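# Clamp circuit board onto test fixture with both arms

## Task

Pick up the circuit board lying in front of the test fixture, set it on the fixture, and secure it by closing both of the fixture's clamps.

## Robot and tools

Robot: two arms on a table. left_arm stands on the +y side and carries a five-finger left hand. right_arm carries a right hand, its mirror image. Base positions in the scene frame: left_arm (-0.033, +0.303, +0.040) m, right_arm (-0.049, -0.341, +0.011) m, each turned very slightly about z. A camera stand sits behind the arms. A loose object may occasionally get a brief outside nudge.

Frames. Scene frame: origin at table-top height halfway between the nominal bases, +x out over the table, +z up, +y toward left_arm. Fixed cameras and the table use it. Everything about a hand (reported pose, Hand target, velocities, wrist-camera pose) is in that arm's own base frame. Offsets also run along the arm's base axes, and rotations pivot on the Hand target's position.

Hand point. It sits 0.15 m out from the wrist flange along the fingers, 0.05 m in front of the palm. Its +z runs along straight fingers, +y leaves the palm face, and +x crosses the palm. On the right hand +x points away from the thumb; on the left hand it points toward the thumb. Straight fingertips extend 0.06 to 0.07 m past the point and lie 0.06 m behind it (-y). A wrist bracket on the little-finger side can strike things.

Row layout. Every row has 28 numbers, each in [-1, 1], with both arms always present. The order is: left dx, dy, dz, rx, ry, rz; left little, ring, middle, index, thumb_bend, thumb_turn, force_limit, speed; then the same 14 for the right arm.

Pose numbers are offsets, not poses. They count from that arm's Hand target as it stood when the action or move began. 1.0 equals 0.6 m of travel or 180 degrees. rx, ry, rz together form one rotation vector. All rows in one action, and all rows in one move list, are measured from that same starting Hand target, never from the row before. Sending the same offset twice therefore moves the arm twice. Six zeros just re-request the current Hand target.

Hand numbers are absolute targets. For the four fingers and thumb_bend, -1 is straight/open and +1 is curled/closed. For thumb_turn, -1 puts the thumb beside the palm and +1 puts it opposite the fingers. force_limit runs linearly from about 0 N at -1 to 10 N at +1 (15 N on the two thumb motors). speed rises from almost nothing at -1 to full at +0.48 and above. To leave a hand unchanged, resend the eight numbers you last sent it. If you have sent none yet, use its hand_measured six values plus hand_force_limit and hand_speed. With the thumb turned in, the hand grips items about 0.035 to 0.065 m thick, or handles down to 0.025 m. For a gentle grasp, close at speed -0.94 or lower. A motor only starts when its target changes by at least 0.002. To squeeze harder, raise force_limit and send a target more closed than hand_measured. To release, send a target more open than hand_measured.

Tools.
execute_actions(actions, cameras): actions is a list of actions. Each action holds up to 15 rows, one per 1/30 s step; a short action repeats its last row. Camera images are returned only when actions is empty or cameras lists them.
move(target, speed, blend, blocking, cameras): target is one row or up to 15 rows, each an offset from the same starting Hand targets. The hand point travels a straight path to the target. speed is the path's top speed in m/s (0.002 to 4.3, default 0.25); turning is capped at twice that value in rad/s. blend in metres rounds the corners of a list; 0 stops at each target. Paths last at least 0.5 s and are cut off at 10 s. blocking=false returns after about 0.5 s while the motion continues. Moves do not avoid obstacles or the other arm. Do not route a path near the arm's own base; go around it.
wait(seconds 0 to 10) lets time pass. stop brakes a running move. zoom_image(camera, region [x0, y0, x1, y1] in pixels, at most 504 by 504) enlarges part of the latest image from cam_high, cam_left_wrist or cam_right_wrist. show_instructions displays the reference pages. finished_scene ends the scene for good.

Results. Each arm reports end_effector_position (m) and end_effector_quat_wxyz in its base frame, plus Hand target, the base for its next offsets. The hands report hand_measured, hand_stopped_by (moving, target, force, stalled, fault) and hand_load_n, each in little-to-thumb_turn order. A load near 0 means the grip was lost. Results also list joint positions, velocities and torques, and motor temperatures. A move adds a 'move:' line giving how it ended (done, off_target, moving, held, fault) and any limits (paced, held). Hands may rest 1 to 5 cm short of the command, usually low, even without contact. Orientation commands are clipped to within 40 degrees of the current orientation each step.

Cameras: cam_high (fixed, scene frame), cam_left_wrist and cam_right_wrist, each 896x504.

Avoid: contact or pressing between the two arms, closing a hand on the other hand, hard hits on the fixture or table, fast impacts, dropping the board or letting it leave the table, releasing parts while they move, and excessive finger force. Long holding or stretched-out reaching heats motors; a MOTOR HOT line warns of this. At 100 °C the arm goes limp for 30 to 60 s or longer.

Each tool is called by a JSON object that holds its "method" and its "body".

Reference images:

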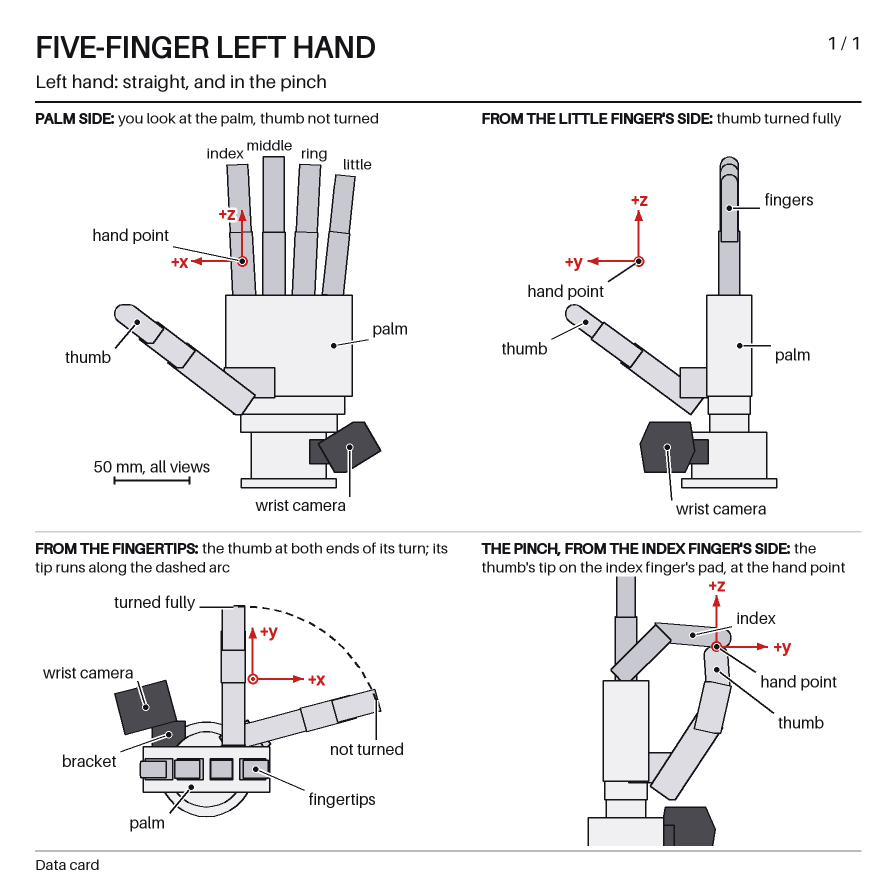

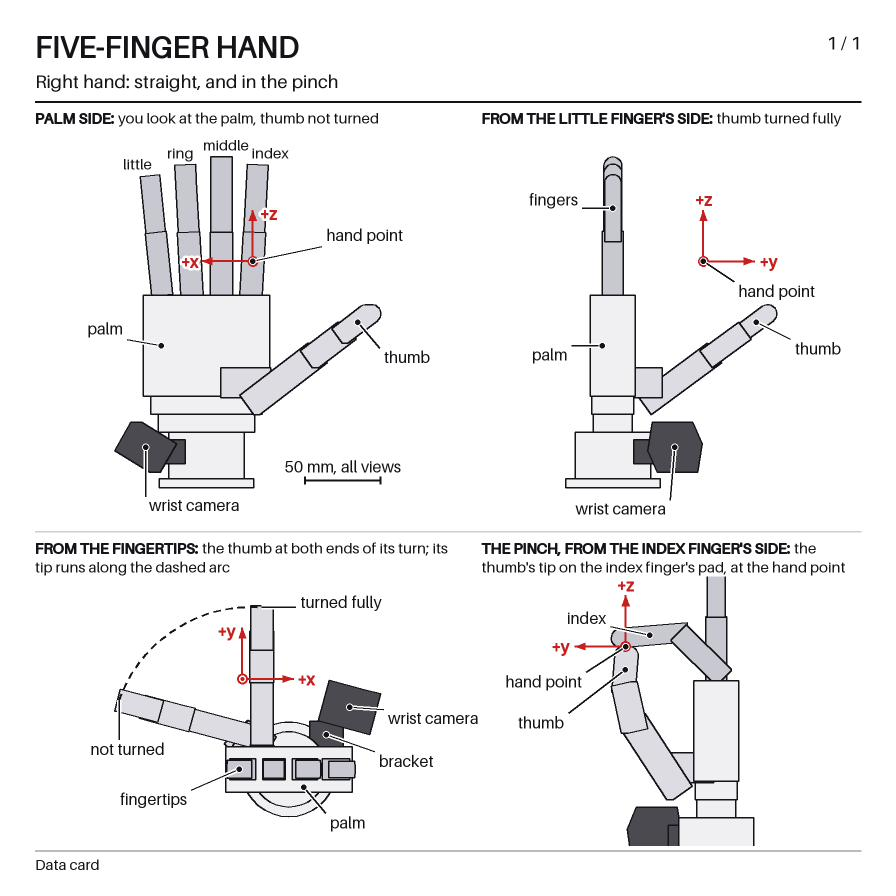

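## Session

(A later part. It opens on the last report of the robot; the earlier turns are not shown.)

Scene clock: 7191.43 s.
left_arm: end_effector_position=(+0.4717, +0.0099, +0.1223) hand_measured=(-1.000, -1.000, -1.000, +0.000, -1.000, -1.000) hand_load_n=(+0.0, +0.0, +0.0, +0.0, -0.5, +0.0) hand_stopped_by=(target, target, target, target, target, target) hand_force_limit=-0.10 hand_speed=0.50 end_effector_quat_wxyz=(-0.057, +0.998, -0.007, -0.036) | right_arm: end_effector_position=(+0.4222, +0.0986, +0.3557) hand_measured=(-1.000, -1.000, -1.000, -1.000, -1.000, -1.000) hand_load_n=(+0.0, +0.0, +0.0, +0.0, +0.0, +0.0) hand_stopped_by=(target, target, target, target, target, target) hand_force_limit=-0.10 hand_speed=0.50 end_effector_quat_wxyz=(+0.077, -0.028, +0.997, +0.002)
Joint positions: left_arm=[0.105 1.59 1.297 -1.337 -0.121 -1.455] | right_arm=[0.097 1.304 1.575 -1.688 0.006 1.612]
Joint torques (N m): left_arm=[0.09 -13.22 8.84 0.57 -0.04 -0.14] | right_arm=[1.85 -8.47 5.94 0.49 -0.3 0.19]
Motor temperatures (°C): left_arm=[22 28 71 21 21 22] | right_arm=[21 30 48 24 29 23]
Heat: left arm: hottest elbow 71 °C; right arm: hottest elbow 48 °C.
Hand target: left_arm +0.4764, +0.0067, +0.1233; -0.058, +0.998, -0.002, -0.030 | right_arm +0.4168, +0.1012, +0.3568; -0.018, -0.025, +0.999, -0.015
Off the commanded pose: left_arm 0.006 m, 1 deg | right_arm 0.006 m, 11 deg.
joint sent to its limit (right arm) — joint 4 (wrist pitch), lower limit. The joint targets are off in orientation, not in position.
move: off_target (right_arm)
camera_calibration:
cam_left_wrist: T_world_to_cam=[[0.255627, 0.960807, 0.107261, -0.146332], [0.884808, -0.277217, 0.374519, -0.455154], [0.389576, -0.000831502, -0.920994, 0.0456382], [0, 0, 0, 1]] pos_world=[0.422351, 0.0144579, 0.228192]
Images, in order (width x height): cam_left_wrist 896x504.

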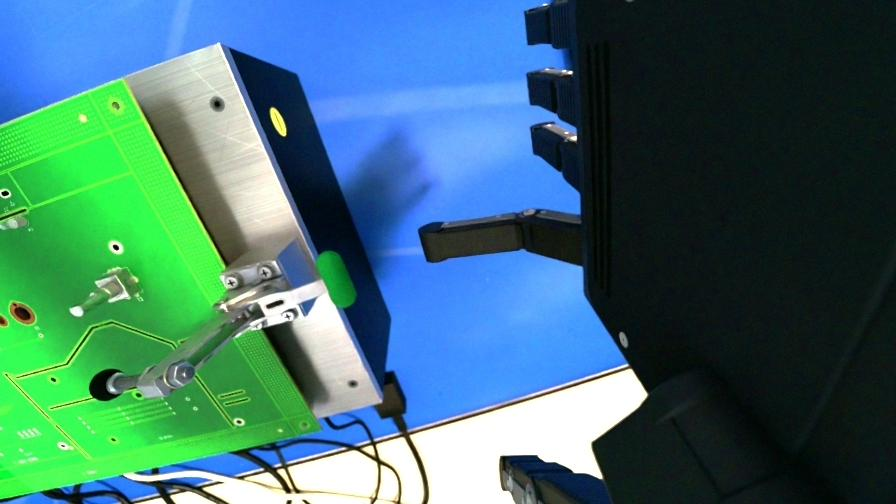

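{"method": "move", "body": {"target": [0.001,-0.03,-0.027,0,0,0,-1,-1,-1,0,-1,-1,-0.1,0.5,0,0,0,0,0,0,-1,-1,-1,-1,-1,-1,-0.1,0.5], "speed": 0.1, "cameras": ["cam_left_wrist"]}}

{"method": "zoom_image", "body": {"camera": "cam_left_wrist", "region": [200, 150, 480, 410]}}

Scene clock: 7206.57 s.
left_arm: end_effector_position=(+0.4731, -0.0077, +0.1119) hand_measured=(-1.000, -1.000, -1.000, +0.000, -1.000, -1.000) hand_load_n=(+0.0, +0.0, +0.0, +0.0, +0.0, +0.0) hand_stopped_by=(target, target, target, target, target, target) hand_force_limit=-0.10 hand_speed=0.50 end_effector_quat_wxyz=(-0.058, +0.998, -0.006, -0.029) | right_arm: end_effector_position=(+0.4222, +0.0986, +0.3557) hand_measured=(-1.000, -1.000, -1.000, -1.000, -1.000, -1.000) hand_load_n=(+0.0, +0.0, +0.0, +0.0, +0.0, +0.0) hand_stopped_by=(target, target, target, target, target, target) hand_force_limit=-0.10 hand_speed=0.50 end_effector_quat_wxyz=(+0.077, -0.028, +0.997, +0.002)
Joint positions: left_arm=[0.067 1.59 1.268 -1.3 -0.12 -1.494] | right_arm=[0.097 1.304 1.575 -1.688 0.006 1.612]
Joint torques (N m): left_arm=[0.09 -12.22 8.66 0.58 -0.03 -0.15] | right_arm=[1.85 -8.47 5.96 0.47 -0.3 0.19]
Motor temperatures (°C): left_arm=[22 29 69 21 21 22] | right_arm=[21 30 47 24 29 23]
Heat: left arm: hottest elbow 69 °C; right arm: hottest elbow 47 °C.
Hand target: left_arm +0.4770, -0.0115, +0.1071; -0.058, +0.998, -0.003, -0.030 | right_arm +0.4168, +0.1012, +0.3568; -0.018, -0.025, +0.999, -0.015
Off the commanded pose: left_arm 0.007 m, 0 deg | right_arm 0.006 m, 11 deg.
joint sent to its limit (right arm) — joint 4 (wrist pitch), lower limit. The joint targets are off in orientation, not in position.
move: off_target (right_arm)
camera_calibration:
cam_left_wrist: T_world_to_cam=[[0.254001, 0.960665, 0.112279, -0.128443], [0.879916, -0.277709, 0.385521, -0.456257], [0.401537, 0.000873371, -0.915842, 0.0292295], [0, 0, 0, 1]] pos_world=[0.422355, -0.0033416, 0.217088]
Images, in order (width x height): cam_left_wrist 896x504.

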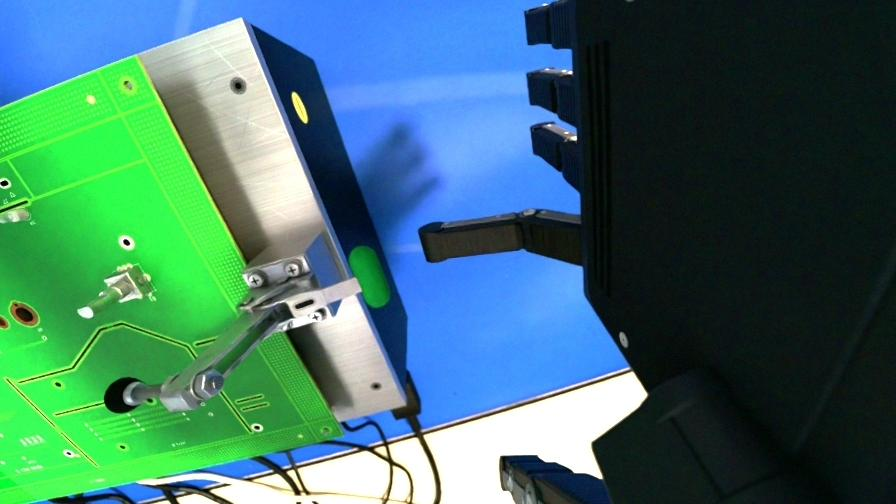

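Scaled by 1.800.

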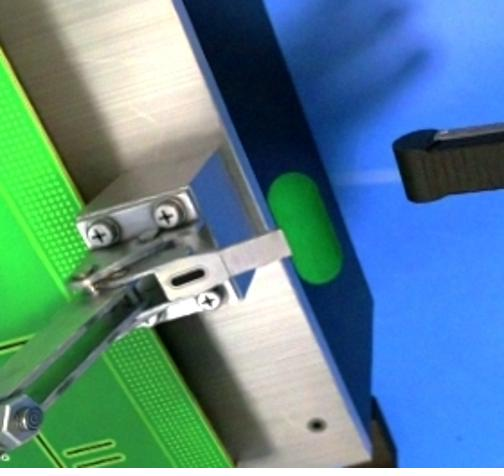

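{"method": "move", "body": {"target": [[0.001,0,-0.022,0,0,0,-1,-1,-1,0,-1,-1,-0.1,0.5,0,0,0,0,0,0,-1,-1,-1,-1,-1,-1,-0.1,0.5],[0.001,-0.025,-0.022,0,0,0,-1,-1,-1,0,-1,-1,-0.1,0.5,0,0,0,0,0,0,-1,-1,-1,-1,-1,-1,-0.1,0.5]], "speed": 0.08, "cameras": ["cam_left_wrist"]}}

{"method": "zoom_image", "body": {"camera": "cam_left_wrist", "region": [250, 150, 530, 410]}}

Scene clock: 7218.97 s.
left_arm: end_effector_position=(+0.4757, -0.0231, +0.1028) hand_measured=(-1.000, -1.000, -1.000, +0.000, -1.000, -1.000) hand_load_n=(+0.0, +0.0, +0.0, +0.0, +0.0, +0.0) hand_stopped_by=(target, target, target, target, target, target) hand_force_limit=-0.10 hand_speed=0.50 end_effector_quat_wxyz=(-0.058, +0.998, -0.006, -0.023) | right_arm: end_effector_position=(+0.4222, +0.0986, +0.3557) hand_measured=(-1.000, -1.000, -1.000, -1.000, -1.000, -1.000) hand_load_n=(+0.0, +0.0, +0.0, +0.0, +0.0, +0.0) hand_stopped_by=(target, target, target, target, target, target) hand_force_limit=-0.10 hand_speed=0.50 end_effector_quat_wxyz=(+0.077, -0.028, +0.997, +0.002)
Joint positions: left_arm=[0.033 1.594 1.248 -1.266 -0.118 -1.528] | right_arm=[0.097 1.304 1.575 -1.688 0.006 1.612]
Joint torques (N m): left_arm=[0.21 -11.69 8.49 0.44 -0.04 -0.12] | right_arm=[1.85 -8.47 5.96 0.49 -0.3 0.2]
Motor temperatures (°C): left_arm=[22 29 68 21 21 22] | right_arm=[21 30 46 24 28 23]
Heat: left arm: hottest elbow 68 °C; right arm: hottest elbow 46 °C.
Hand target: left_arm +0.4775, -0.0264, +0.0939; -0.058, +0.998, -0.002, -0.030 | right_arm +0.4168, +0.1012, +0.3568; -0.018, -0.025, +0.999, -0.015
Off the commanded pose: left_arm 0.010 m, 1 deg | right_arm 0.006 m, 11 deg.
joint sent to its limit (right arm) — joint 4 (wrist pitch), lower limit. The joint targets are off in orientation, not in position.
move: off_target (right_arm)
camera_calibration:
cam_left_wrist: T_world_to_cam=[[0.253445, 0.960406, 0.115698, -0.113332], [0.874688, -0.278603, 0.396611, -0.457914], [0.413141, 0.000680982, -0.910667, 0.0137913], [0, 0, 0, 1]] pos_world=[0.423558, -0.0187414, 0.207285]
Images, in order (width x height): cam_left_wrist 896x504.

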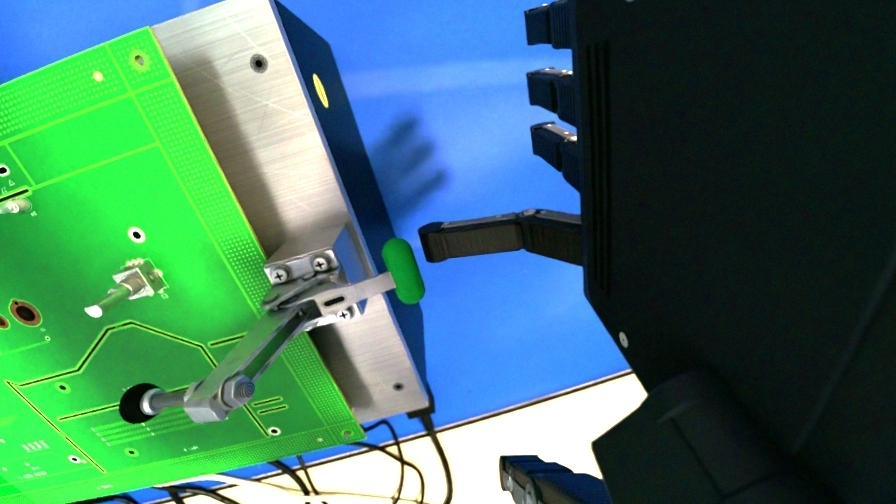

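Scaled by 1.800.

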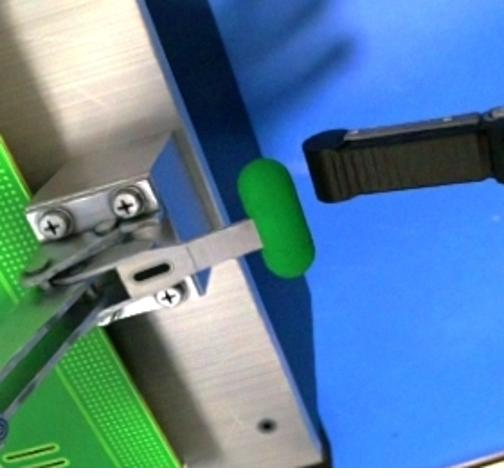

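{"method": "move", "body": {"target": [[0,0,-0.012,0,0,0,-1,-1,-1,0,-1,-1,-0.1,0.5,0,0,0,0,0,0,-1,-1,-1,-1,-1,-1,-0.1,0.5],[0,-0.0205,-0.012,0,0,0,-1,-1,-1,0,-1,-1,-0.1,0.5,0,0,0,0,0,0,-1,-1,-1,-1,-1,-1,-0.1,0.5]], "speed": 0.06, "cameras": ["cam_left_wrist"]}}

{"method": "zoom_image", "body": {"camera": "cam_left_wrist", "region": [250, 150, 530, 410]}}

Scene clock: 7233.03 s.
left_arm: end_effector_position=(+0.4755, -0.0344, +0.0958) hand_measured=(-1.000, -1.000, -1.000, +0.000, -1.000, -1.000) hand_load_n=(-0.5, +0.0, +0.0, +0.5, +0.0, +0.0) hand_stopped_by=(target, target, target, target, target, target) hand_force_limit=-0.10 hand_speed=0.50 end_effector_quat_wxyz=(-0.058, +0.998, -0.006, -0.023) | right_arm: end_effector_position=(+0.4222, +0.0986, +0.3557) hand_measured=(-1.000, -1.000, -1.000, -1.000, -1.000, -1.000) hand_load_n=(+0.0, +0.0, +0.0, +0.0, +0.0, +0.0) hand_stopped_by=(target, target, target, target, target, target) hand_force_limit=-0.10 hand_speed=0.50 end_effector_quat_wxyz=(+0.077, -0.028, +0.997, +0.002)
Joint positions: left_arm=[0.008 1.6 1.236 -1.251 -0.117 -1.554] | right_arm=[0.097 1.304 1.575 -1.688 0.006 1.612]
Joint torques (N m): left_arm=[-0.03 -11.63 8.51 0.49 -0.02 -0.15] | right_arm=[1.9 -8.47 5.96 0.49 -0.3 0.19]
Motor temperatures (°C): left_arm=[22 28 66 21 21 22] | right_arm=[21 30 46 24 28 23]
Heat: left arm: hottest elbow 66 °C; right arm: hottest elbow 46 °C.
Hand target: left_arm +0.4776, -0.0386, +0.0867; -0.058, +0.998, -0.002, -0.030 | right_arm +0.4168, +0.1012, +0.3568; -0.018, -0.025, +0.999, -0.015
Off the commanded pose: left_arm 0.010 m, 1 deg | right_arm 0.006 m, 11 deg.
joint sent to its limit (right arm) — joint 4 (wrist pitch), lower limit. The joint targets are off in orientation, not in position.
move: off_target (right_arm)
camera_calibration:
cam_left_wrist: T_world_to_cam=[[0.251841, 0.960839, 0.115603, -0.100933], [0.875282, -0.277103, 0.396352, -0.458356], [0.412864, 0.00136741, -0.910792, 0.0076278], [0, 0, 0, 1]] pos_world=[0.42346, -0.0300417, 0.200285]
Images, in order (width x height): cam_left_wrist 896x504.

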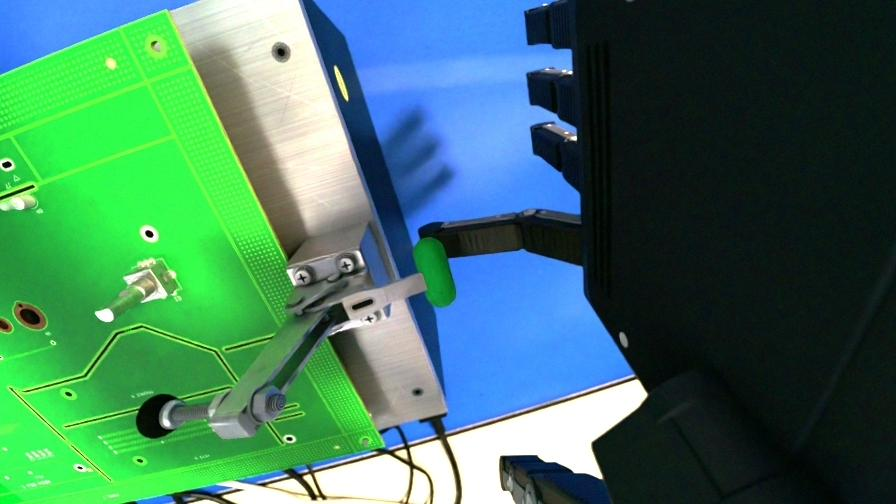

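Scaled by 1.800.

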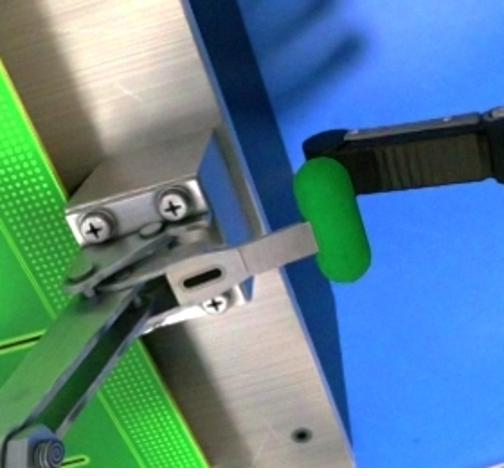

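{"method": "move", "body": {"target": [0.02,0,0.075,0,0,0,-1,-1,-1,0,-1,-1,-0.1,0.5,0,0,0,0,0,0,-1,-1,-1,-1,-1,-1,-0.1,0.5], "speed": 0.05, "cameras": ["cam_left_wrist"]}}

Scene clock: 7242.43 s.
left_arm: end_effector_position=(+0.4708, -0.0344, +0.1184) hand_measured=(-1.000, -1.000, -1.000, +0.000, -1.000, -1.000) hand_load_n=(+0.0, +0.0, +0.0, +0.5, +0.0, +0.0) hand_stopped_by=(target, target, target, target, target, target) hand_force_limit=-0.10 hand_speed=0.50 end_effector_quat_wxyz=(-0.058, +0.997, -0.007, -0.046) | right_arm: end_effector_position=(+0.4222, +0.0986, +0.3557) hand_measured=(-1.000, -1.000, -1.000, -1.000, -1.000, -1.000) hand_load_n=(+0.0, +0.0, +0.0, +0.0, +0.0, +0.0) hand_stopped_by=(target, target, target, target, target, target) hand_force_limit=-0.10 hand_speed=0.50 end_effector_quat_wxyz=(+0.077, -0.028, +0.997, +0.002)
Joint positions: left_arm=[0.008 1.6 1.3 -1.361 -0.117 -1.555] | right_arm=[0.097 1.304 1.575 -1.688 0.006 1.612]
Joint torques (N m): left_arm=[0.03 -12.51 12.68 -0.16 0 -0.14] | right_arm=[1.85 -8.47 5.96 0.49 -0.3 0.19]
Motor temperatures (°C): left_arm=[22 28 66 21 21 22] | right_arm=[21 30 46 24 28 23]
Heat: left arm: hottest elbow 66 °C; right arm: hottest elbow 46 °C.
Hand target: left_arm +0.4895, -0.0386, +0.1317; -0.058, +0.998, -0.002, -0.030 | right_arm +0.4168, +0.1012, +0.3568; -0.018, -0.025, +0.999, -0.015
Off the commanded pose: left_arm 0.023 m, 2 deg | right_arm 0.006 m, 11 deg.
joint sent to its limit (right arm) — joint 4 (wrist pitch), lower limit. The joint targets are off in orientation, not in position.
move: off_target (left_arm, right_arm)
camera_calibration:
cam_left_wrist: T_world_to_cam=[[0.256175, 0.961066, 0.103569, -0.102979], [0.892838, -0.276316, 0.355655, -0.46664], [0.370426, 0.00136055, -0.928861, 0.0522837], [0, 0, 0, 1]] pos_world=[0.423647, -0.0300419, 0.225193]
Images, in order (width x height): cam_left_wrist 896x504.

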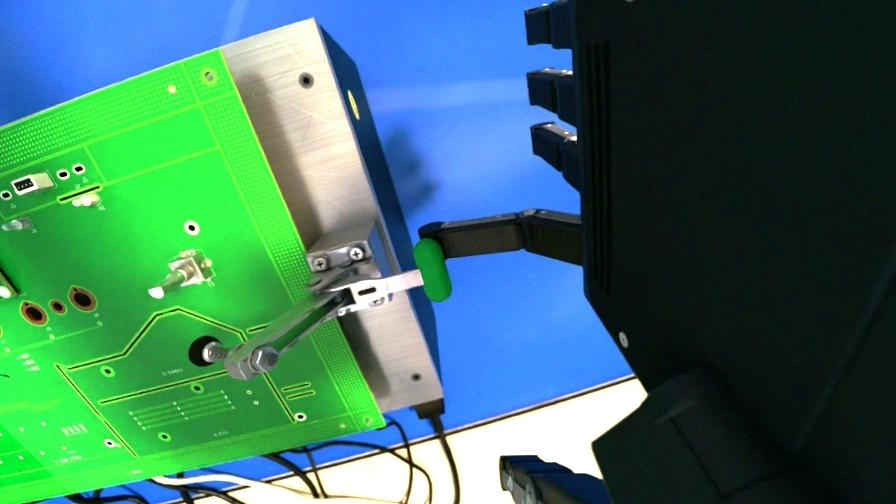

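{"method": "move", "body": {"target": [[0.01,-0.002,0.024,0,0,0,-1,-1,-1,0,-1,-1,-0.1,0.5,0,0,0,0,0,0,-1,-1,-1,-1,-1,-1,-0.1,0.5],[0.012,-0.009,0.0425,0,0,0,-1,-1,-1,0,-1,-1,-0.1,0.5,0,0,0,0,0,0,-1,-1,-1,-1,-1,-1,-0.1,0.5]], "speed": 0.05, "blend": [0.004,0], "cameras": ["cam_left_wrist"]}}

Scene clock: 7248.67 s.
left_arm: end_effector_position=(+0.4795, -0.0371, +0.1454) hand_measured=(-1.000, -1.000, -1.000, +0.000, -1.000, -1.000) hand_load_n=(+0.0, +0.0, +0.0, +0.5, +0.0, +0.5) hand_stopped_by=(target, target, target, target, target, target) hand_force_limit=-0.10 hand_speed=0.50 end_effector_quat_wxyz=(-0.058, +0.997, -0.005, -0.044) | right_arm: end_effector_position=(+0.4222, +0.0986, +0.3557) hand_measured=(-1.000, -1.000, -1.000, -1.000, -1.000, -1.000) hand_load_n=(+0.0, +0.0, +0.0, +0.0, -0.5, +0.0) hand_stopped_by=(target, target, target, target, target, target) hand_force_limit=-0.10 hand_speed=0.50 end_effector_quat_wxyz=(+0.077, -0.028, +0.997, +0.002)
Joint positions: left_arm=[0.001 1.6 1.373 -1.431 -0.117 -1.565] | right_arm=[0.097 1.304 1.575 -1.688 0.006 1.612]
Joint torques (N m): left_arm=[-0.38 -12.4 12.83 -0.14 0.03 -0.15] | right_arm=[1.85 -8.47 5.96 0.49 -0.3 0.19]
Motor temperatures (°C): left_arm=[22 28 66 21 21 22] | right_arm=[21 30 45 24 28 23]
Heat: left arm: hottest elbow 66 °C; right arm: hottest elbow 45 °C.
Hand target: left_arm +0.4967, -0.0440, +0.1571; -0.058, +0.998, -0.002, -0.030 | right_arm +0.4168, +0.1012, +0.3568; -0.018, -0.025, +0.999, -0.015
Off the commanded pose: left_arm 0.022 m, 2 deg | right_arm 0.006 m, 11 deg.
joint sent to its limit (right arm) — joint 4 (wrist pitch), lower limit. The joint targets are off in orientation, not in position.
move: off_target (left_arm, right_arm)
camera_calibration:
cam_left_wrist: T_world_to_cam=[[0.252167, 0.961893, 0.105704, -0.103631], [0.892167, -0.273401, 0.35957, -0.484866], [0.374768, 0.00363409, -0.927112, 0.071936], [0, 0, 0, 1]] pos_world=[0.431755, -0.0331421, 0.25199]
Images, in order (width x height): cam_left_wrist 896x504.

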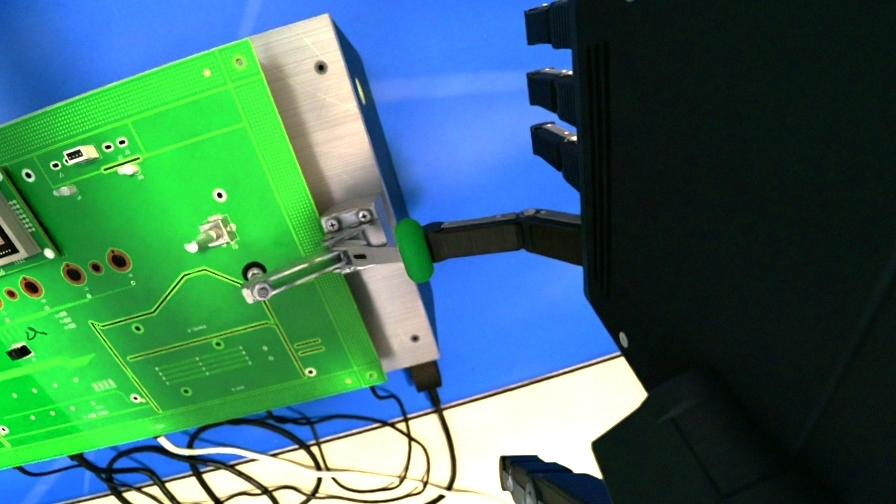

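{"method": "move", "body": {"target": [-0.005,-0.0197,0.017,0,0,0,-1,-1,-1,0,-1,-1,-0.1,0.5,0,0,0,0,0,0,-1,-1,-1,-1,-1,-1,-0.1,0.5], "speed": 0.05, "cameras": ["cam_left_wrist"]}}

Scene clock: 7256.90 s.
left_arm: end_effector_position=(+0.4772, -0.0490, +0.1503) hand_measured=(-1.000, -1.000, -1.000, +0.000, -1.000, -1.000) hand_load_n=(+0.0, +0.0, +0.0, +0.5, +0.0, +0.0) hand_stopped_by=(target, target, target, target, target, target) hand_force_limit=-0.10 hand_speed=0.50 end_effector_quat_wxyz=(-0.059, +0.997, -0.005, -0.049) | right_arm: end_effector_position=(+0.4222, +0.0986, +0.3557) hand_measured=(-1.000, -1.000, -1.000, -1.000, -1.000, -1.000) hand_load_n=(+0.0, +0.0, +0.0, +0.0, +0.0, +0.0) hand_stopped_by=(target, target, target, target, target, target) hand_force_limit=-0.10 hand_speed=0.50 end_effector_quat_wxyz=(+0.077, -0.028, +0.997, +0.002)
Joint positions: left_arm=[-0.025 1.6 1.386 -1.458 -0.116 -1.591] | right_arm=[0.097 1.304 1.575 -1.688 0.006 1.612]
Joint torques (N m): left_arm=[-0.26 -13.22 12.82 -0.24 0.01 -0.13] | right_arm=[1.85 -8.47 5.96 0.49 -0.3 0.2]
Motor temperatures (°C): left_arm=[22 27 66 21 21 22] | right_arm=[21 29 45 24 28 23]
Heat: left arm: hottest elbow 66 °C; right arm: hottest elbow 45 °C.
Hand target: left_arm +0.4937, -0.0560, +0.1673; -0.058, +0.998, -0.003, -0.030 | right_arm +0.4168, +0.1012, +0.3568; -0.018, -0.025, +0.999, -0.015
Off the commanded pose: left_arm 0.025 m, 2 deg | right_arm 0.006 m, 11 deg.
joint sent to its limit (right arm) — joint 4 (wrist pitch), lower limit. The joint targets are off in orientation, not in position.
move: off_target (left_arm, right_arm)
camera_calibration:
cam_left_wrist: T_world_to_cam=[[0.253818, 0.96161, 0.10432, -0.0928454], [0.895856, -0.274379, 0.349512, -0.48812], [0.364717, 0.0047429, -0.931106, 0.0828051], [0, 0, 0, 1]] pos_world=[0.430651, -0.0450416, 0.25739]
Images, in order (width x height): cam_left_wrist 896x504.

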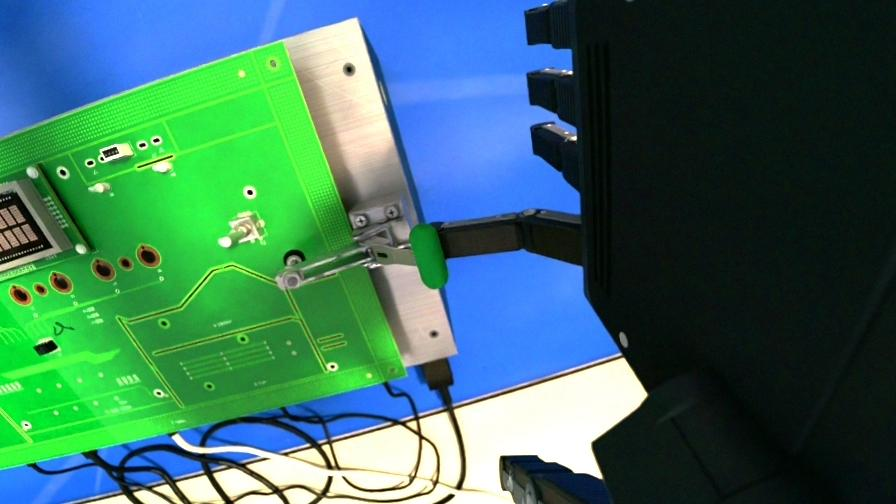

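{"method": "move", "body": {"target": [0.002,0.0015,0.02,0,0,0,-1,-1,-1,0,-1,-1,-0.1,0.5,0,0,0,0,0,0,-1,-1,-1,-1,-1,-1,-0.1,0.5], "speed": 0.05, "cameras": ["cam_left_wrist"]}}

Scene clock: 7265.87 s.
left_arm: end_effector_position=(+0.4791, -0.0493, +0.1615) hand_measured=(-1.000, -1.000, -1.000, +0.000, -1.000, -1.000) hand_load_n=(+0.0, +0.0, +0.0, +0.0, +0.0, +0.0) hand_stopped_by=(target, target, target, target, target, target) hand_force_limit=-0.10 hand_speed=0.50 end_effector_quat_wxyz=(-0.058, +0.997, -0.005, -0.050) | right_arm: end_effector_position=(+0.4222, +0.0986, +0.3557) hand_measured=(-1.000, -1.000, -1.000, -1.000, -1.000, -1.000) hand_load_n=(+0.0, +0.0, +0.0, +0.0, +0.0, +0.0) hand_stopped_by=(target, target, target, target, target, target) hand_force_limit=-0.10 hand_speed=0.50 end_effector_quat_wxyz=(+0.077, -0.028, +0.997, +0.002)
Joint positions: left_arm=[-0.025 1.6 1.416 -1.49 -0.114 -1.592] | right_arm=[0.097 1.304 1.575 -1.688 0.006 1.612]
Joint torques (N m): left_arm=[-0.15 -13.45 12.89 -0.24 -0.01 -0.11] | right_arm=[1.85 -8.47 5.94 0.49 -0.3 0.19]
Motor temperatures (°C): left_arm=[22 27 68 20 21 22] | right_arm=[21 29 45 24 27 23]
Heat: left arm: hottest elbow 68 °C; right arm: hottest elbow 45 °C.
Hand target: left_arm +0.4949, -0.0550, +0.1794; -0.058, +0.998, -0.002, -0.030 | right_arm +0.4168, +0.1012, +0.3568; -0.018, -0.025, +0.999, -0.015
Off the commanded pose: left_arm 0.025 m, 2 deg | right_arm 0.006 m, 11 deg.
joint sent to its limit (right arm) — joint 4 (wrist pitch), lower limit. The joint targets are off in orientation, not in position.
move: off_target (left_arm, right_arm)
camera_calibration:
cam_left_wrist: T_world_to_cam=[[0.253036, 0.962005, 0.102564, -0.0935115], [0.8966, -0.273007, 0.348677, -0.493954], [0.36343, 0.00373052, -0.931614, 0.0932476], [0, 0, 0, 1]] pos_world=[0.432652, -0.0452422, 0.268692]
Images, in order (width x height): cam_left_wrist 896x504.

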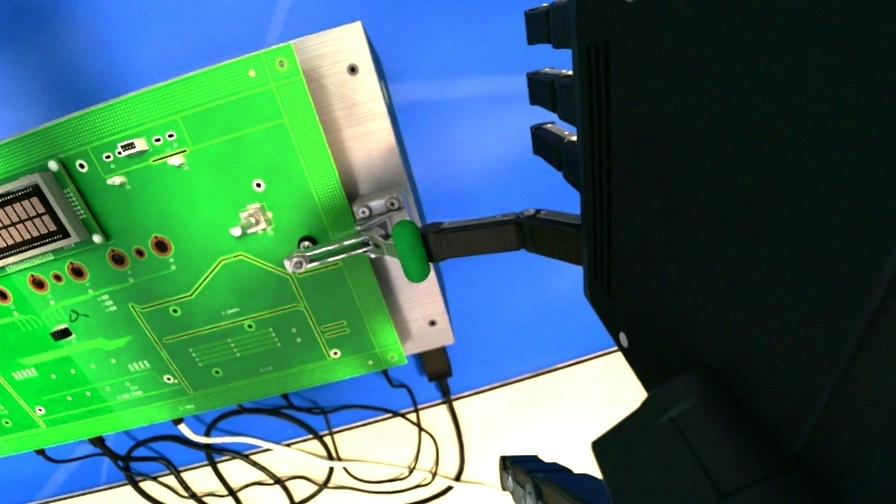

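{"method": "move", "body": {"target": [[0,0.035,0,0,0,0,-1,-1,-1,0,-1,-1,-0.1,0.5,0,0,0,0,0,0,-1,-1,-1,-1,-1,-1,-0.1,0.5],[0.01,0.035,0.06,0,0,0,-1,-1,-1,0,-1,-1,-0.1,0.5,0,0,0,0,0,0,-1,-1,-1,-1,-1,-1,-0.1,0.5],[0.01,0.035,0.095,0,0,0,-1,-1,-1,-1,-1,-1,-0.1,0.5,0,0,0,0,0,0,-1,-1,-1,-1,-1,-1,-0.1,0.5],[-0.01,-0.045,0.032,0,0,0,-1,-1,-1,-1,-1,-1,-0.1,0.5,0,0,0,0,0,0,-1,-1,-1,-1,-1,-1,-0.1,0.5]], "speed": 0.1, "cameras": ["all"]}}

Scene clock: 7280.47 s.
left_arm: end_effector_position=(+0.4856, -0.0795, +0.1921) hand_measured=(-1.000, -1.000, -1.000, -1.000, -1.000, -1.000) hand_load_n=(+0.0, +0.0, +0.0, +0.0, +0.0, +0.0) hand_stopped_by=(target, target, target, target, target, target) hand_force_limit=-0.10 hand_speed=0.50 end_effector_quat_wxyz=(-0.058, +0.997, -0.009, -0.042) | right_arm: end_effector_position=(+0.4222, +0.0986, +0.3557) hand_measured=(-1.000, -1.000, -1.000, -1.000, -1.000, -1.000) hand_load_n=(+0.0, -0.5, +0.0, +0.0, +0.0, +0.0) hand_stopped_by=(target, target, target, target, target, target) hand_force_limit=-0.10 hand_speed=0.50 end_effector_quat_wxyz=(+0.077, -0.028, +0.997, +0.002)
Joint positions: left_arm=[-0.088 1.6 1.497 -1.559 -0.11 -1.646] | right_arm=[0.097 1.304 1.575 -1.688 0.006 1.612]
Joint torques (N m): left_arm=[0.32 -14.51 9.17 0.49 -0.05 -0.12] | right_arm=[1.85 -8.47 5.96 0.49 -0.3 0.19]
Motor temperatures (°C): left_arm=[22 27 70 20 21 22] | right_arm=[21 29 45 24 27 23]
Heat: left arm: hottest elbow 70 °C; right arm: hottest elbow 45 °C.
Hand target: left_arm +0.4890, -0.0820, +0.1986; -0.058, +0.998, -0.002, -0.030 | right_arm +0.4168, +0.1012, +0.3568; -0.018, -0.025, +0.999, -0.015
Off the commanded pose: left_arm 0.008 m, 2 deg | right_arm 0.006 m, 11 deg.
joint sent to its limit (right arm) — joint 4 (wrist pitch), lower limit. The joint targets are off in orientation, not in position.
move: off_target (right_arm); target 3's new numbers were sent with left_arm's hand 0.018 m and 2 deg from that target
camera_calibration:
cam_left_wrist: T_world_to_cam=[[0.259883, 0.959733, 0.106648, -0.0734874], [0.888152, -0.280915, 0.363692, -0.518118], [0.379007, 0.000202496, -0.925394, 0.11035], [0, 0, 0, 1]] pos_world=[0.437442, -0.0750409, 0.29839]
cam_right_wrist: T_world_to_cam=[[-0.32316, 0.942572, -0.0844122, 0.0784179], [0.730723, 0.305214, 0.610645, -0.550232], [0.601341, 0.135654, -0.787392, 0.12655], [0, 0, 0, 1]] pos_world=[0.351309, 0.0768568, 0.44226]

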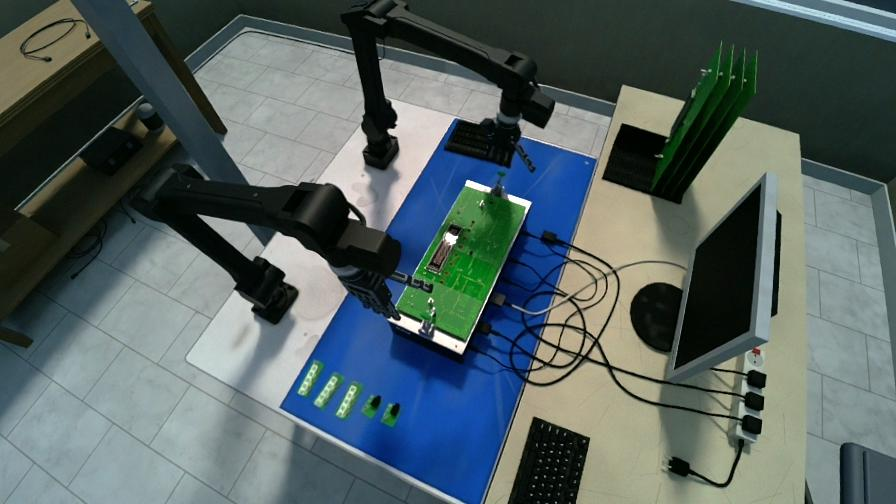

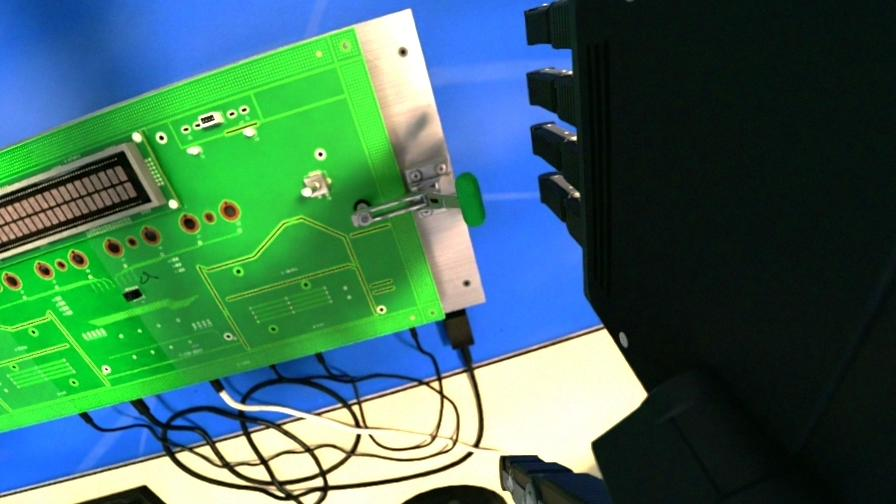

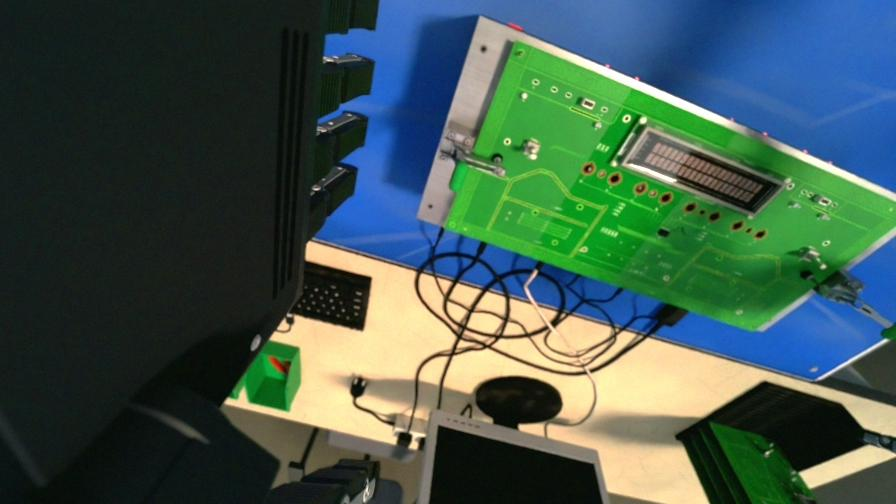

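{"method": "move", "body": {"target": [0.001,-0.063,0,0,0,-0.008,-1,-1,-1,-1,-1,-1,-0.1,0.5,0,0,0,0,0,0,-1,-1,-1,-1,-1,-1,-0.1,0.5], "speed": 0.06, "cameras": ["cam_left_wrist"]}}

Scene clock: 7290.37 s.
left_arm: end_effector_position=(+0.4821, -0.1126, +0.1921) hand_measured=(-1.000, -1.000, -1.000, -1.000, -1.000, -1.000) hand_load_n=(+0.0, +0.0, +0.0, +0.0, +0.0, +0.0) hand_stopped_by=(target, target, target, target, target, target) hand_force_limit=-0.10 hand_speed=0.50 end_effector_quat_wxyz=(-0.060, +0.997, -0.017, -0.038) | right_arm: end_effector_position=(+0.4222, +0.0986, +0.3557) hand_measured=(-1.000, -1.000, -1.000, -1.000, -1.000, -1.000) hand_load_n=(+0.0, +0.0, +0.0, -0.5, +0.0, +0.0) hand_stopped_by=(target, target, target, target, target, target) hand_force_limit=-0.10 hand_speed=0.50 end_effector_quat_wxyz=(+0.077, -0.028, +0.997, +0.002)
Joint positions: left_arm=[-0.158 1.6 1.497 -1.559 -0.107 -1.7] | right_arm=[0.097 1.304 1.575 -1.688 0.006 1.612]
Joint torques (N m): left_arm=[-0.09 -13.33 10.92 0.08 0 -0.13] | right_arm=[1.9 -8.47 5.96 0.49 -0.3 0.2]
Motor temperatures (°C): left_arm=[22 27 68 20 21 22] | right_arm=[21 29 45 24 27 23]
Heat: left arm: hottest elbow 68 °C; right arm: hottest elbow 45 °C.
Hand target: left_arm +0.4896, -0.1199, +0.1986; -0.058, +0.998, -0.015, -0.029 | right_arm +0.4168, +0.1012, +0.3568; -0.018, -0.025, +0.999, -0.015
Off the commanded pose: left_arm 0.012 m, 1 deg | right_arm 0.006 m, 11 deg.
joint sent to its limit (right arm) — joint 4 (wrist pitch), lower limit. The joint targets are off in orientation, not in position.
move: off_target (left_arm, right_arm)
camera_calibration:
cam_left_wrist: T_world_to_cam=[[0.275955, 0.954838, 0.110148, -0.0498349], [0.880898, -0.297089, 0.368453, -0.523492], [0.384537, -0.00464677, -0.923098, 0.10813], [0, 0, 0, 1]] pos_world=[0.433315, -0.107437, 0.298186]
Images, in order (width x height): cam_left_wrist 896x504.

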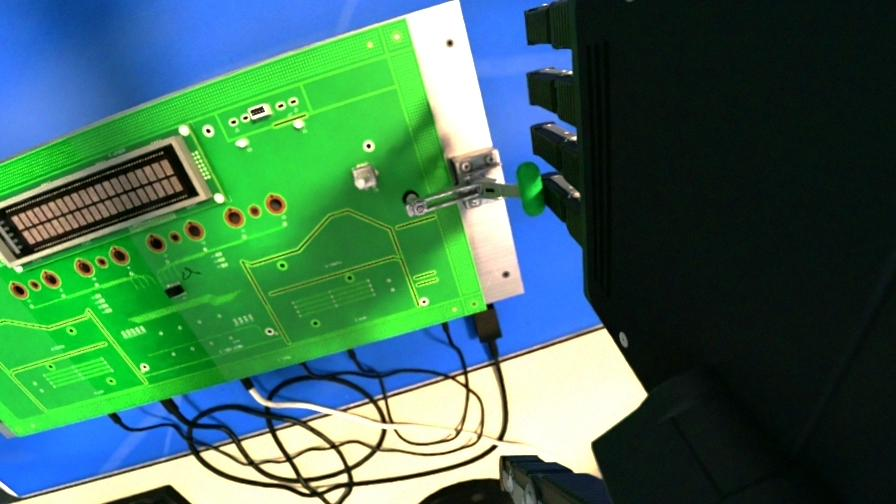

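{"method": "move", "body": {"target": [0.01,-0.045,0,0,0,-0.015,-1,-1,-1,-1,-1,-1,-0.1,0.5,0,0,0,0,0,0,-1,-1,-1,-1,-1,-1,-0.1,0.5], "speed": 0.05, "cameras": ["cam_left_wrist"]}}

Scene clock: 7295.73 s.
left_arm: end_effector_position=(+0.4819, -0.1167, +0.1904) hand_measured=(-1.000, -1.000, -1.000, -1.000, -1.000, -1.000) hand_load_n=(+0.0, +0.0, +0.0, +0.5, +0.0, +0.0) hand_stopped_by=(target, target, target, target, target, target) hand_force_limit=-0.10 hand_speed=0.50 end_effector_quat_wxyz=(-0.073, +0.996, -0.019, -0.040) | right_arm: end_effector_position=(+0.4222, +0.0986, +0.3557) hand_measured=(-1.000, -1.000, -1.000, -1.000, -1.000, -1.000) hand_load_n=(+0.0, +0.0, +0.0, +0.0, +0.0, +0.0) hand_stopped_by=(target, target, target, target, target, target) hand_force_limit=-0.10 hand_speed=0.50 end_effector_quat_wxyz=(+0.077, -0.028, +0.997, +0.002)
Joint positions: left_arm=[-0.178 1.609 1.505 -1.57 -0.13 -1.718] | right_arm=[0.097 1.304 1.575 -1.688 0.006 1.612]
Joint torques (N m): left_arm=[-2.96 -11.75 13.24 0.2 0.84 0.02] | right_arm=[1.85 -8.47 5.94 0.49 -0.3 0.19]
Motor temperatures (°C): left_arm=[22 27 67 20 21 22] | right_arm=[21 29 45 24 27 23]
Heat: left arm: hottest elbow 67 °C; right arm: hottest elbow 45 °C.
Hand target: left_arm +0.4955, -0.1467, +0.1985; -0.059, +0.997, -0.038, -0.028 | right_arm +0.4168, +0.1012, +0.3568; -0.018, -0.025, +0.999, -0.015
Off the commanded pose: left_arm 0.034 m, 3 deg | right_arm 0.006 m, 11 deg.
joint sent to its limit (right arm) — joint 4 (wrist pitch), lower limit. The joint targets are off in orientation, not in position.
move: off_target (left_arm, right_arm)
camera_calibration:
cam_left_wrist: T_world_to_cam=[[0.279926, 0.950665, 0.133707, -0.0525574], [0.881363, -0.309698, 0.356772, -0.523381], [0.380579, 0.0179744, -0.924574, 0.111391], [0, 0, 0, 1]] pos_world=[0.433608, -0.114128, 0.296744]
Images, in order (width x height): cam_left_wrist 896x504.

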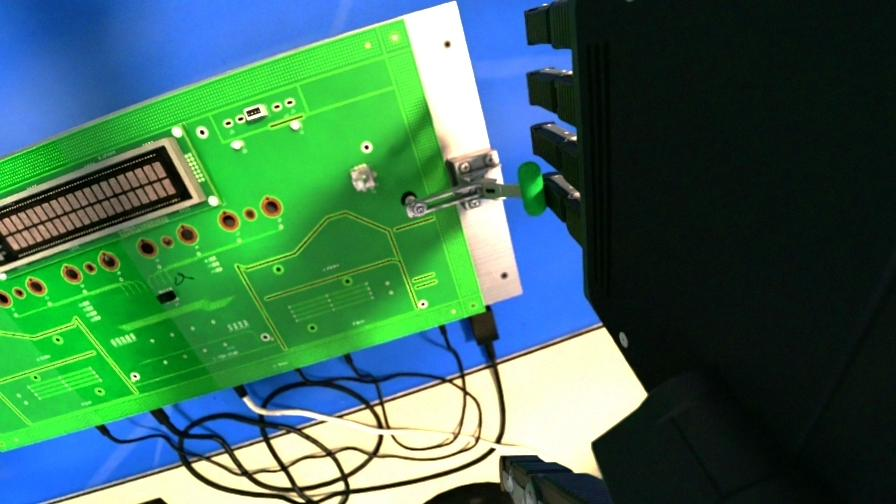

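{"method": "move", "body": {"target": [0.01,-0.04,0,0,0,-0.012,-1,-1,-1,-1,-1,-1,-0.1,0.5,0,0,0,0,0,0,-1,-1,-1,-1,-1,-1,-0.1,0.5], "speed": 0.05, "cameras": ["cam_left_wrist"]}}

Scene clock: 7300.33 s.
left_arm: end_effector_position=(+0.4832, -0.1196, +0.1890) hand_measured=(-1.000, -1.000, -1.000, -1.000, -1.000, -1.000) hand_load_n=(+0.0, +0.0, +0.0, +1.5, +0.0, +0.0) hand_stopped_by=(target, target, target, target, target, target) hand_force_limit=-0.10 hand_speed=0.50 end_effector_quat_wxyz=(-0.086, +0.995, -0.020, -0.049) | right_arm: end_effector_position=(+0.4222, +0.0986, +0.3557) hand_measured=(-1.000, -1.000, -1.000, -1.000, -1.000, -1.000) hand_load_n=(+0.0, +0.0, +0.0, +0.0, +0.0, +0.0) hand_stopped_by=(target, target, target, target, target, target) hand_force_limit=-0.10 hand_speed=0.50 end_effector_quat_wxyz=(+0.077, -0.028, +0.997, +0.002)
Joint positions: left_arm=[-0.193 1.631 1.53 -1.598 -0.152 -1.734] | right_arm=[0.097 1.304 1.575 -1.688 0.006 1.612]
Joint torques (N m): left_arm=[-5.3 -11.58 14.11 1.03 1.64 0.14] | right_arm=[1.85 -8.47 5.94 0.49 -0.3 0.19]
Motor temperatures (°C): left_arm=[22 27 69 20 22 22] | right_arm=[21 29 45 24 27 23]
Heat: left arm: hottest elbow 69 °C; right arm: hottest elbow 45 °C.
Hand target: left_arm +0.5016, -0.1708, +0.1986; -0.059, +0.996, -0.057, -0.027 | right_arm +0.4168, +0.1012, +0.3568; -0.018, -0.025, +0.999, -0.015
Off the commanded pose: left_arm 0.055 m, 6 deg | right_arm 0.006 m, 11 deg.
joint sent to its limit (right arm) — joint 4 (wrist pitch), lower limit. The joint targets are off in orientation, not in position.
move: off_target (left_arm, right_arm)
camera_calibration:
cam_left_wrist: T_world_to_cam=[[0.284061, 0.946346, 0.154075, -0.0562474], [0.886979, -0.320391, 0.332592, -0.5244], [0.364112, 0.0421849, -0.930399, 0.121696], [0, 0, 0, 1]] pos_world=[0.436799, -0.119918, 0.296304]
Images, in order (width x height): cam_left_wrist 896x504.

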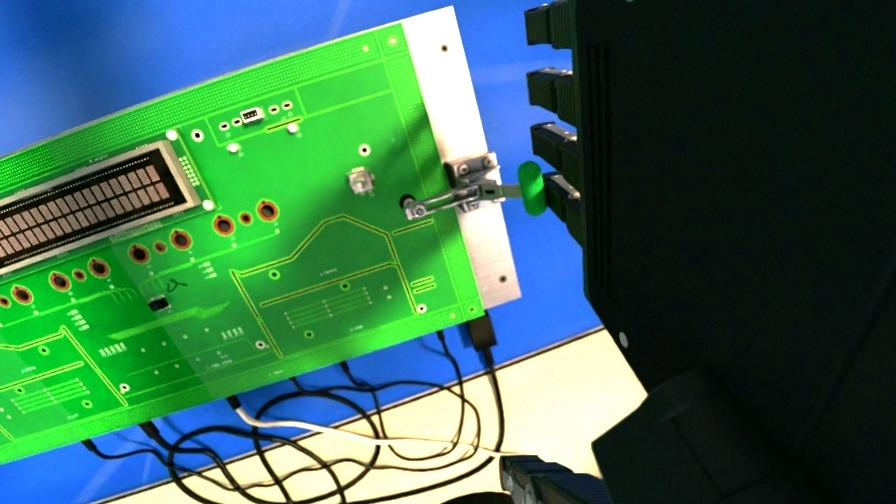

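{"method": "move", "body": {"target": [0.004,-0.05,0,0,0,-0.012,-1,-1,-1,-1,-1,-1,-0.1,0.5,0,0,0,0,0,0,-1,-1,-1,-1,-1,-1,-0.1,0.5], "speed": 0.05, "cameras": ["cam_left_wrist"]}}

Scene clock: 7313.27 s.
left_arm: end_effector_position=(+0.4828, -0.1357, +0.1942) hand_measured=(-1.000, -1.000, -1.000, -1.000, -1.000, -1.000) hand_load_n=(+0.0, +0.0, +0.0, +2.0, +0.0, +0.0) hand_stopped_by=(target, target, target, target, target, target) hand_force_limit=-0.10 hand_speed=0.50 end_effector_quat_wxyz=(-0.094, +0.994, -0.028, -0.051) | right_arm: end_effector_position=(+0.4222, +0.0986, +0.3557) hand_measured=(-1.000, -1.000, -1.000, -1.000, -1.000, -1.000) hand_load_n=(-0.5, +0.0, +0.0, +0.0, +0.0, +0.0) hand_stopped_by=(target, target, target, target, target, target) hand_force_limit=-0.10 hand_speed=0.50 end_effector_quat_wxyz=(+0.077, -0.028, +0.997, +0.002)
Joint positions: left_arm=[-0.231 1.645 1.562 -1.628 -0.163 -1.757] | right_arm=[0.097 1.304 1.575 -1.688 0.006 1.612]
Joint torques (N m): left_arm=[-6.59 -10.87 14.34 1.87 2.09 0.22] | right_arm=[1.85 -8.53 5.94 0.5 -0.3 0.19]
Motor temperatures (°C): left_arm=[22 27 68 21 26 22] | right_arm=[21 29 45 24 27 23]
Heat: left arm: hottest elbow 68 °C; right arm: hottest elbow 45 °C.
Hand target: left_arm +0.5039, -0.2009, +0.1985; -0.060, +0.995, -0.076, -0.026 | right_arm +0.4168, +0.1012, +0.3568; -0.018, -0.025, +0.999, -0.015
Off the commanded pose: left_arm 0.069 m, 7 deg | right_arm 0.006 m, 11 deg.
joint sent to its limit (right arm) — joint 4 (wrist pitch), lower limit. The joint targets are off in orientation, not in position.
move: off_target (left_arm, right_arm)
camera_calibration:
cam_left_wrist: T_world_to_cam=[[0.300739, 0.938879, 0.167519, -0.0534116], [0.88303, -0.340482, 0.323003, -0.529915], [0.360298, 0.0507847, -0.931454, 0.130515], [0, 0, 0, 1]] pos_world=[0.43697, -0.136907, 0.30168]
Images, in order (width x height): cam_left_wrist 896x504.

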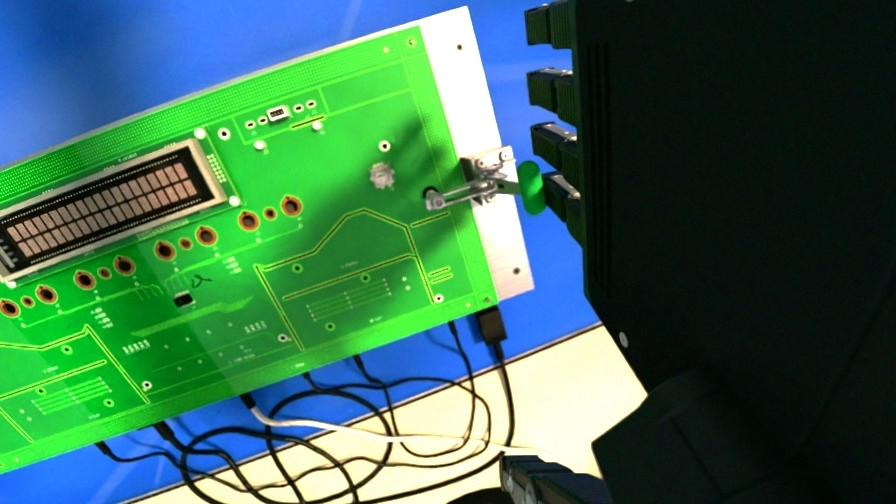

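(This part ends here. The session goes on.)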